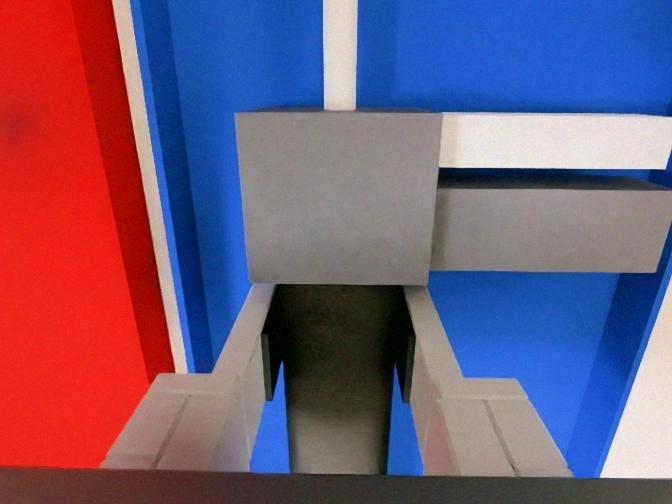

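Emit:
execute_actions(actions=[[[0,0,0.002,0,0,0,-0.1,0.6,-0.85,0,0,0,0,0,0,0,0.2,-0.8]],[[0,0,0,0,0,0,-0.1,0.6,-0.85,0,0,0,0,0,0,0,0.2,-0.8]]])

Emit:
move(target=[0,0,0.3,0,0,0,-0.1,0.6,-0.85,0,0,0,0,0,0,0,0.2,-0.8], speed=0.15, cameras=["cam_left_wrist","cam_head_left"])

Scene clock: 829.00 s.
left_arm: end_effector_position=(+0.5300, -0.0298, +0.0262) width_mm=47.49 is_grasped=0 force_n=0.00 end_effector_quat_wxyz=(+0.000, +0.707, +0.707, -0.001) | right_arm: end_effector_position=(+0.4515, -0.3000, +0.2810) width_mm=52.99 is_grasped=0 force_n=0.00 end_effector_quat_wxyz=(+0.000, +0.000, +1.000, +0.000)
Joint positions: left_arm=[-0.76 1.234 0.261 1.907 0.373 0.754 -0.19] | right_arm=[0.306 -0.547 -0.156 0.554 -0.658 0.975 -0.229]
Joint torques (N m): left_arm=[-21.16 -45.58 -9.37 13.53 2.68 -6.16 -1.52] | right_arm=[-2.67 -10.85 6.16 24.35 1.21 -0.34 -1.6]
Hand target: left_arm +0.5300, -0.0298, +0.0262; +0.000, +0.707, +0.707, -0.001 | right_arm +0.4515, -0.3000, +0.2810; +0.000, +0.000, +1.000, +0.000
Off the commanded pose: left_arm 0.000 m, 0 deg | right_arm 0.000 m, 0 deg.
Step readings (end_effector_position of left_arm | right_arm):
0: (+0.5303, -0.0298, +0.0255) | (+0.4515, -0.3000, +0.2810)
1: (+0.5303, -0.0298, +0.0254) | (+0.4515, -0.3000, +0.2810)
2: (+0.5302, -0.0296, +0.0254) | (+0.4515, -0.3000, +0.2810)
4: (+0.5295, -0.0286, +0.0245) | (+0.4515, -0.3000, +0.2810)
8: (+0.5299, -0.0289, +0.0254) | (+0.4515, -0.3000, +0.2810)
15: (+0.5299, -0.0296, +0.0261) | (+0.4515, -0.3000, +0.2810)
16: (+0.5299, -0.0296, +0.0261) | (+0.4515, -0.3000, +0.2810)
17: (+0.5299, -0.0297, +0.0261) | (+0.4515, -0.3000, +0.2810)
19: (+0.5299, -0.0297, +0.0261) | (+0.4515, -0.3000, +0.2810)
23: (+0.5299, -0.0297, +0.0262) | (+0.4515, -0.3000, +0.2810)
30: (+0.5299, -0.0298, +0.0262) | (+0.4515, -0.3000, +0.2810)

Scene clock: 830.60 s.
left_arm: end_effector_position=(+0.5299, -0.0298, +0.2061) width_mm=47.49 is_grasped=0 force_n=0.00 end_effector_quat_wxyz=(+0.000, +0.707, +0.707, -0.001) | right_arm: end_effector_position=(+0.4515, -0.3000, +0.2810) width_mm=52.99 is_grasped=0 force_n=0.00 end_effector_quat_wxyz=(+0.000, +0.000, +1.000, +0.000)
Joint positions: left_arm=[-0.904 0.897 0.242 1.793 0.361 1.017 -0.193] | right_arm=[0.306 -0.547 -0.156 0.554 -0.658 0.975 -0.229]
Joint torques (N m): left_arm=[-20.27 -43.42 -10.81 14.71 -3.15 0.23 1.56] | right_arm=[-2.73 -10.67 6.2 24.37 1.24 -0.43 -1.54]
Hand target: left_arm +0.5300, -0.0298, +0.2062; +0.000, +0.707, +0.707, -0.001 | right_arm +0.4515, -0.3000, +0.2810; +0.000, +0.000, +1.000, +0.000
Off the commanded pose: left_arm 0.000 m, 0 deg | right_arm 0.000 m, 0 deg.
move: done
Images, in order (width x height): cam_head_left 672x504, cam_left_wrist 672x504.

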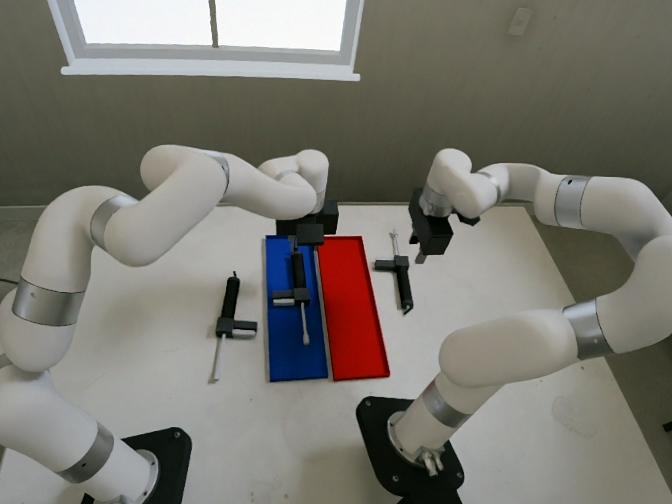

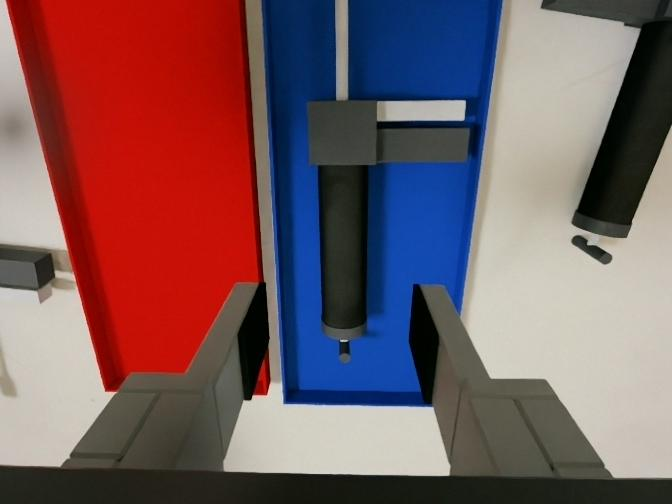

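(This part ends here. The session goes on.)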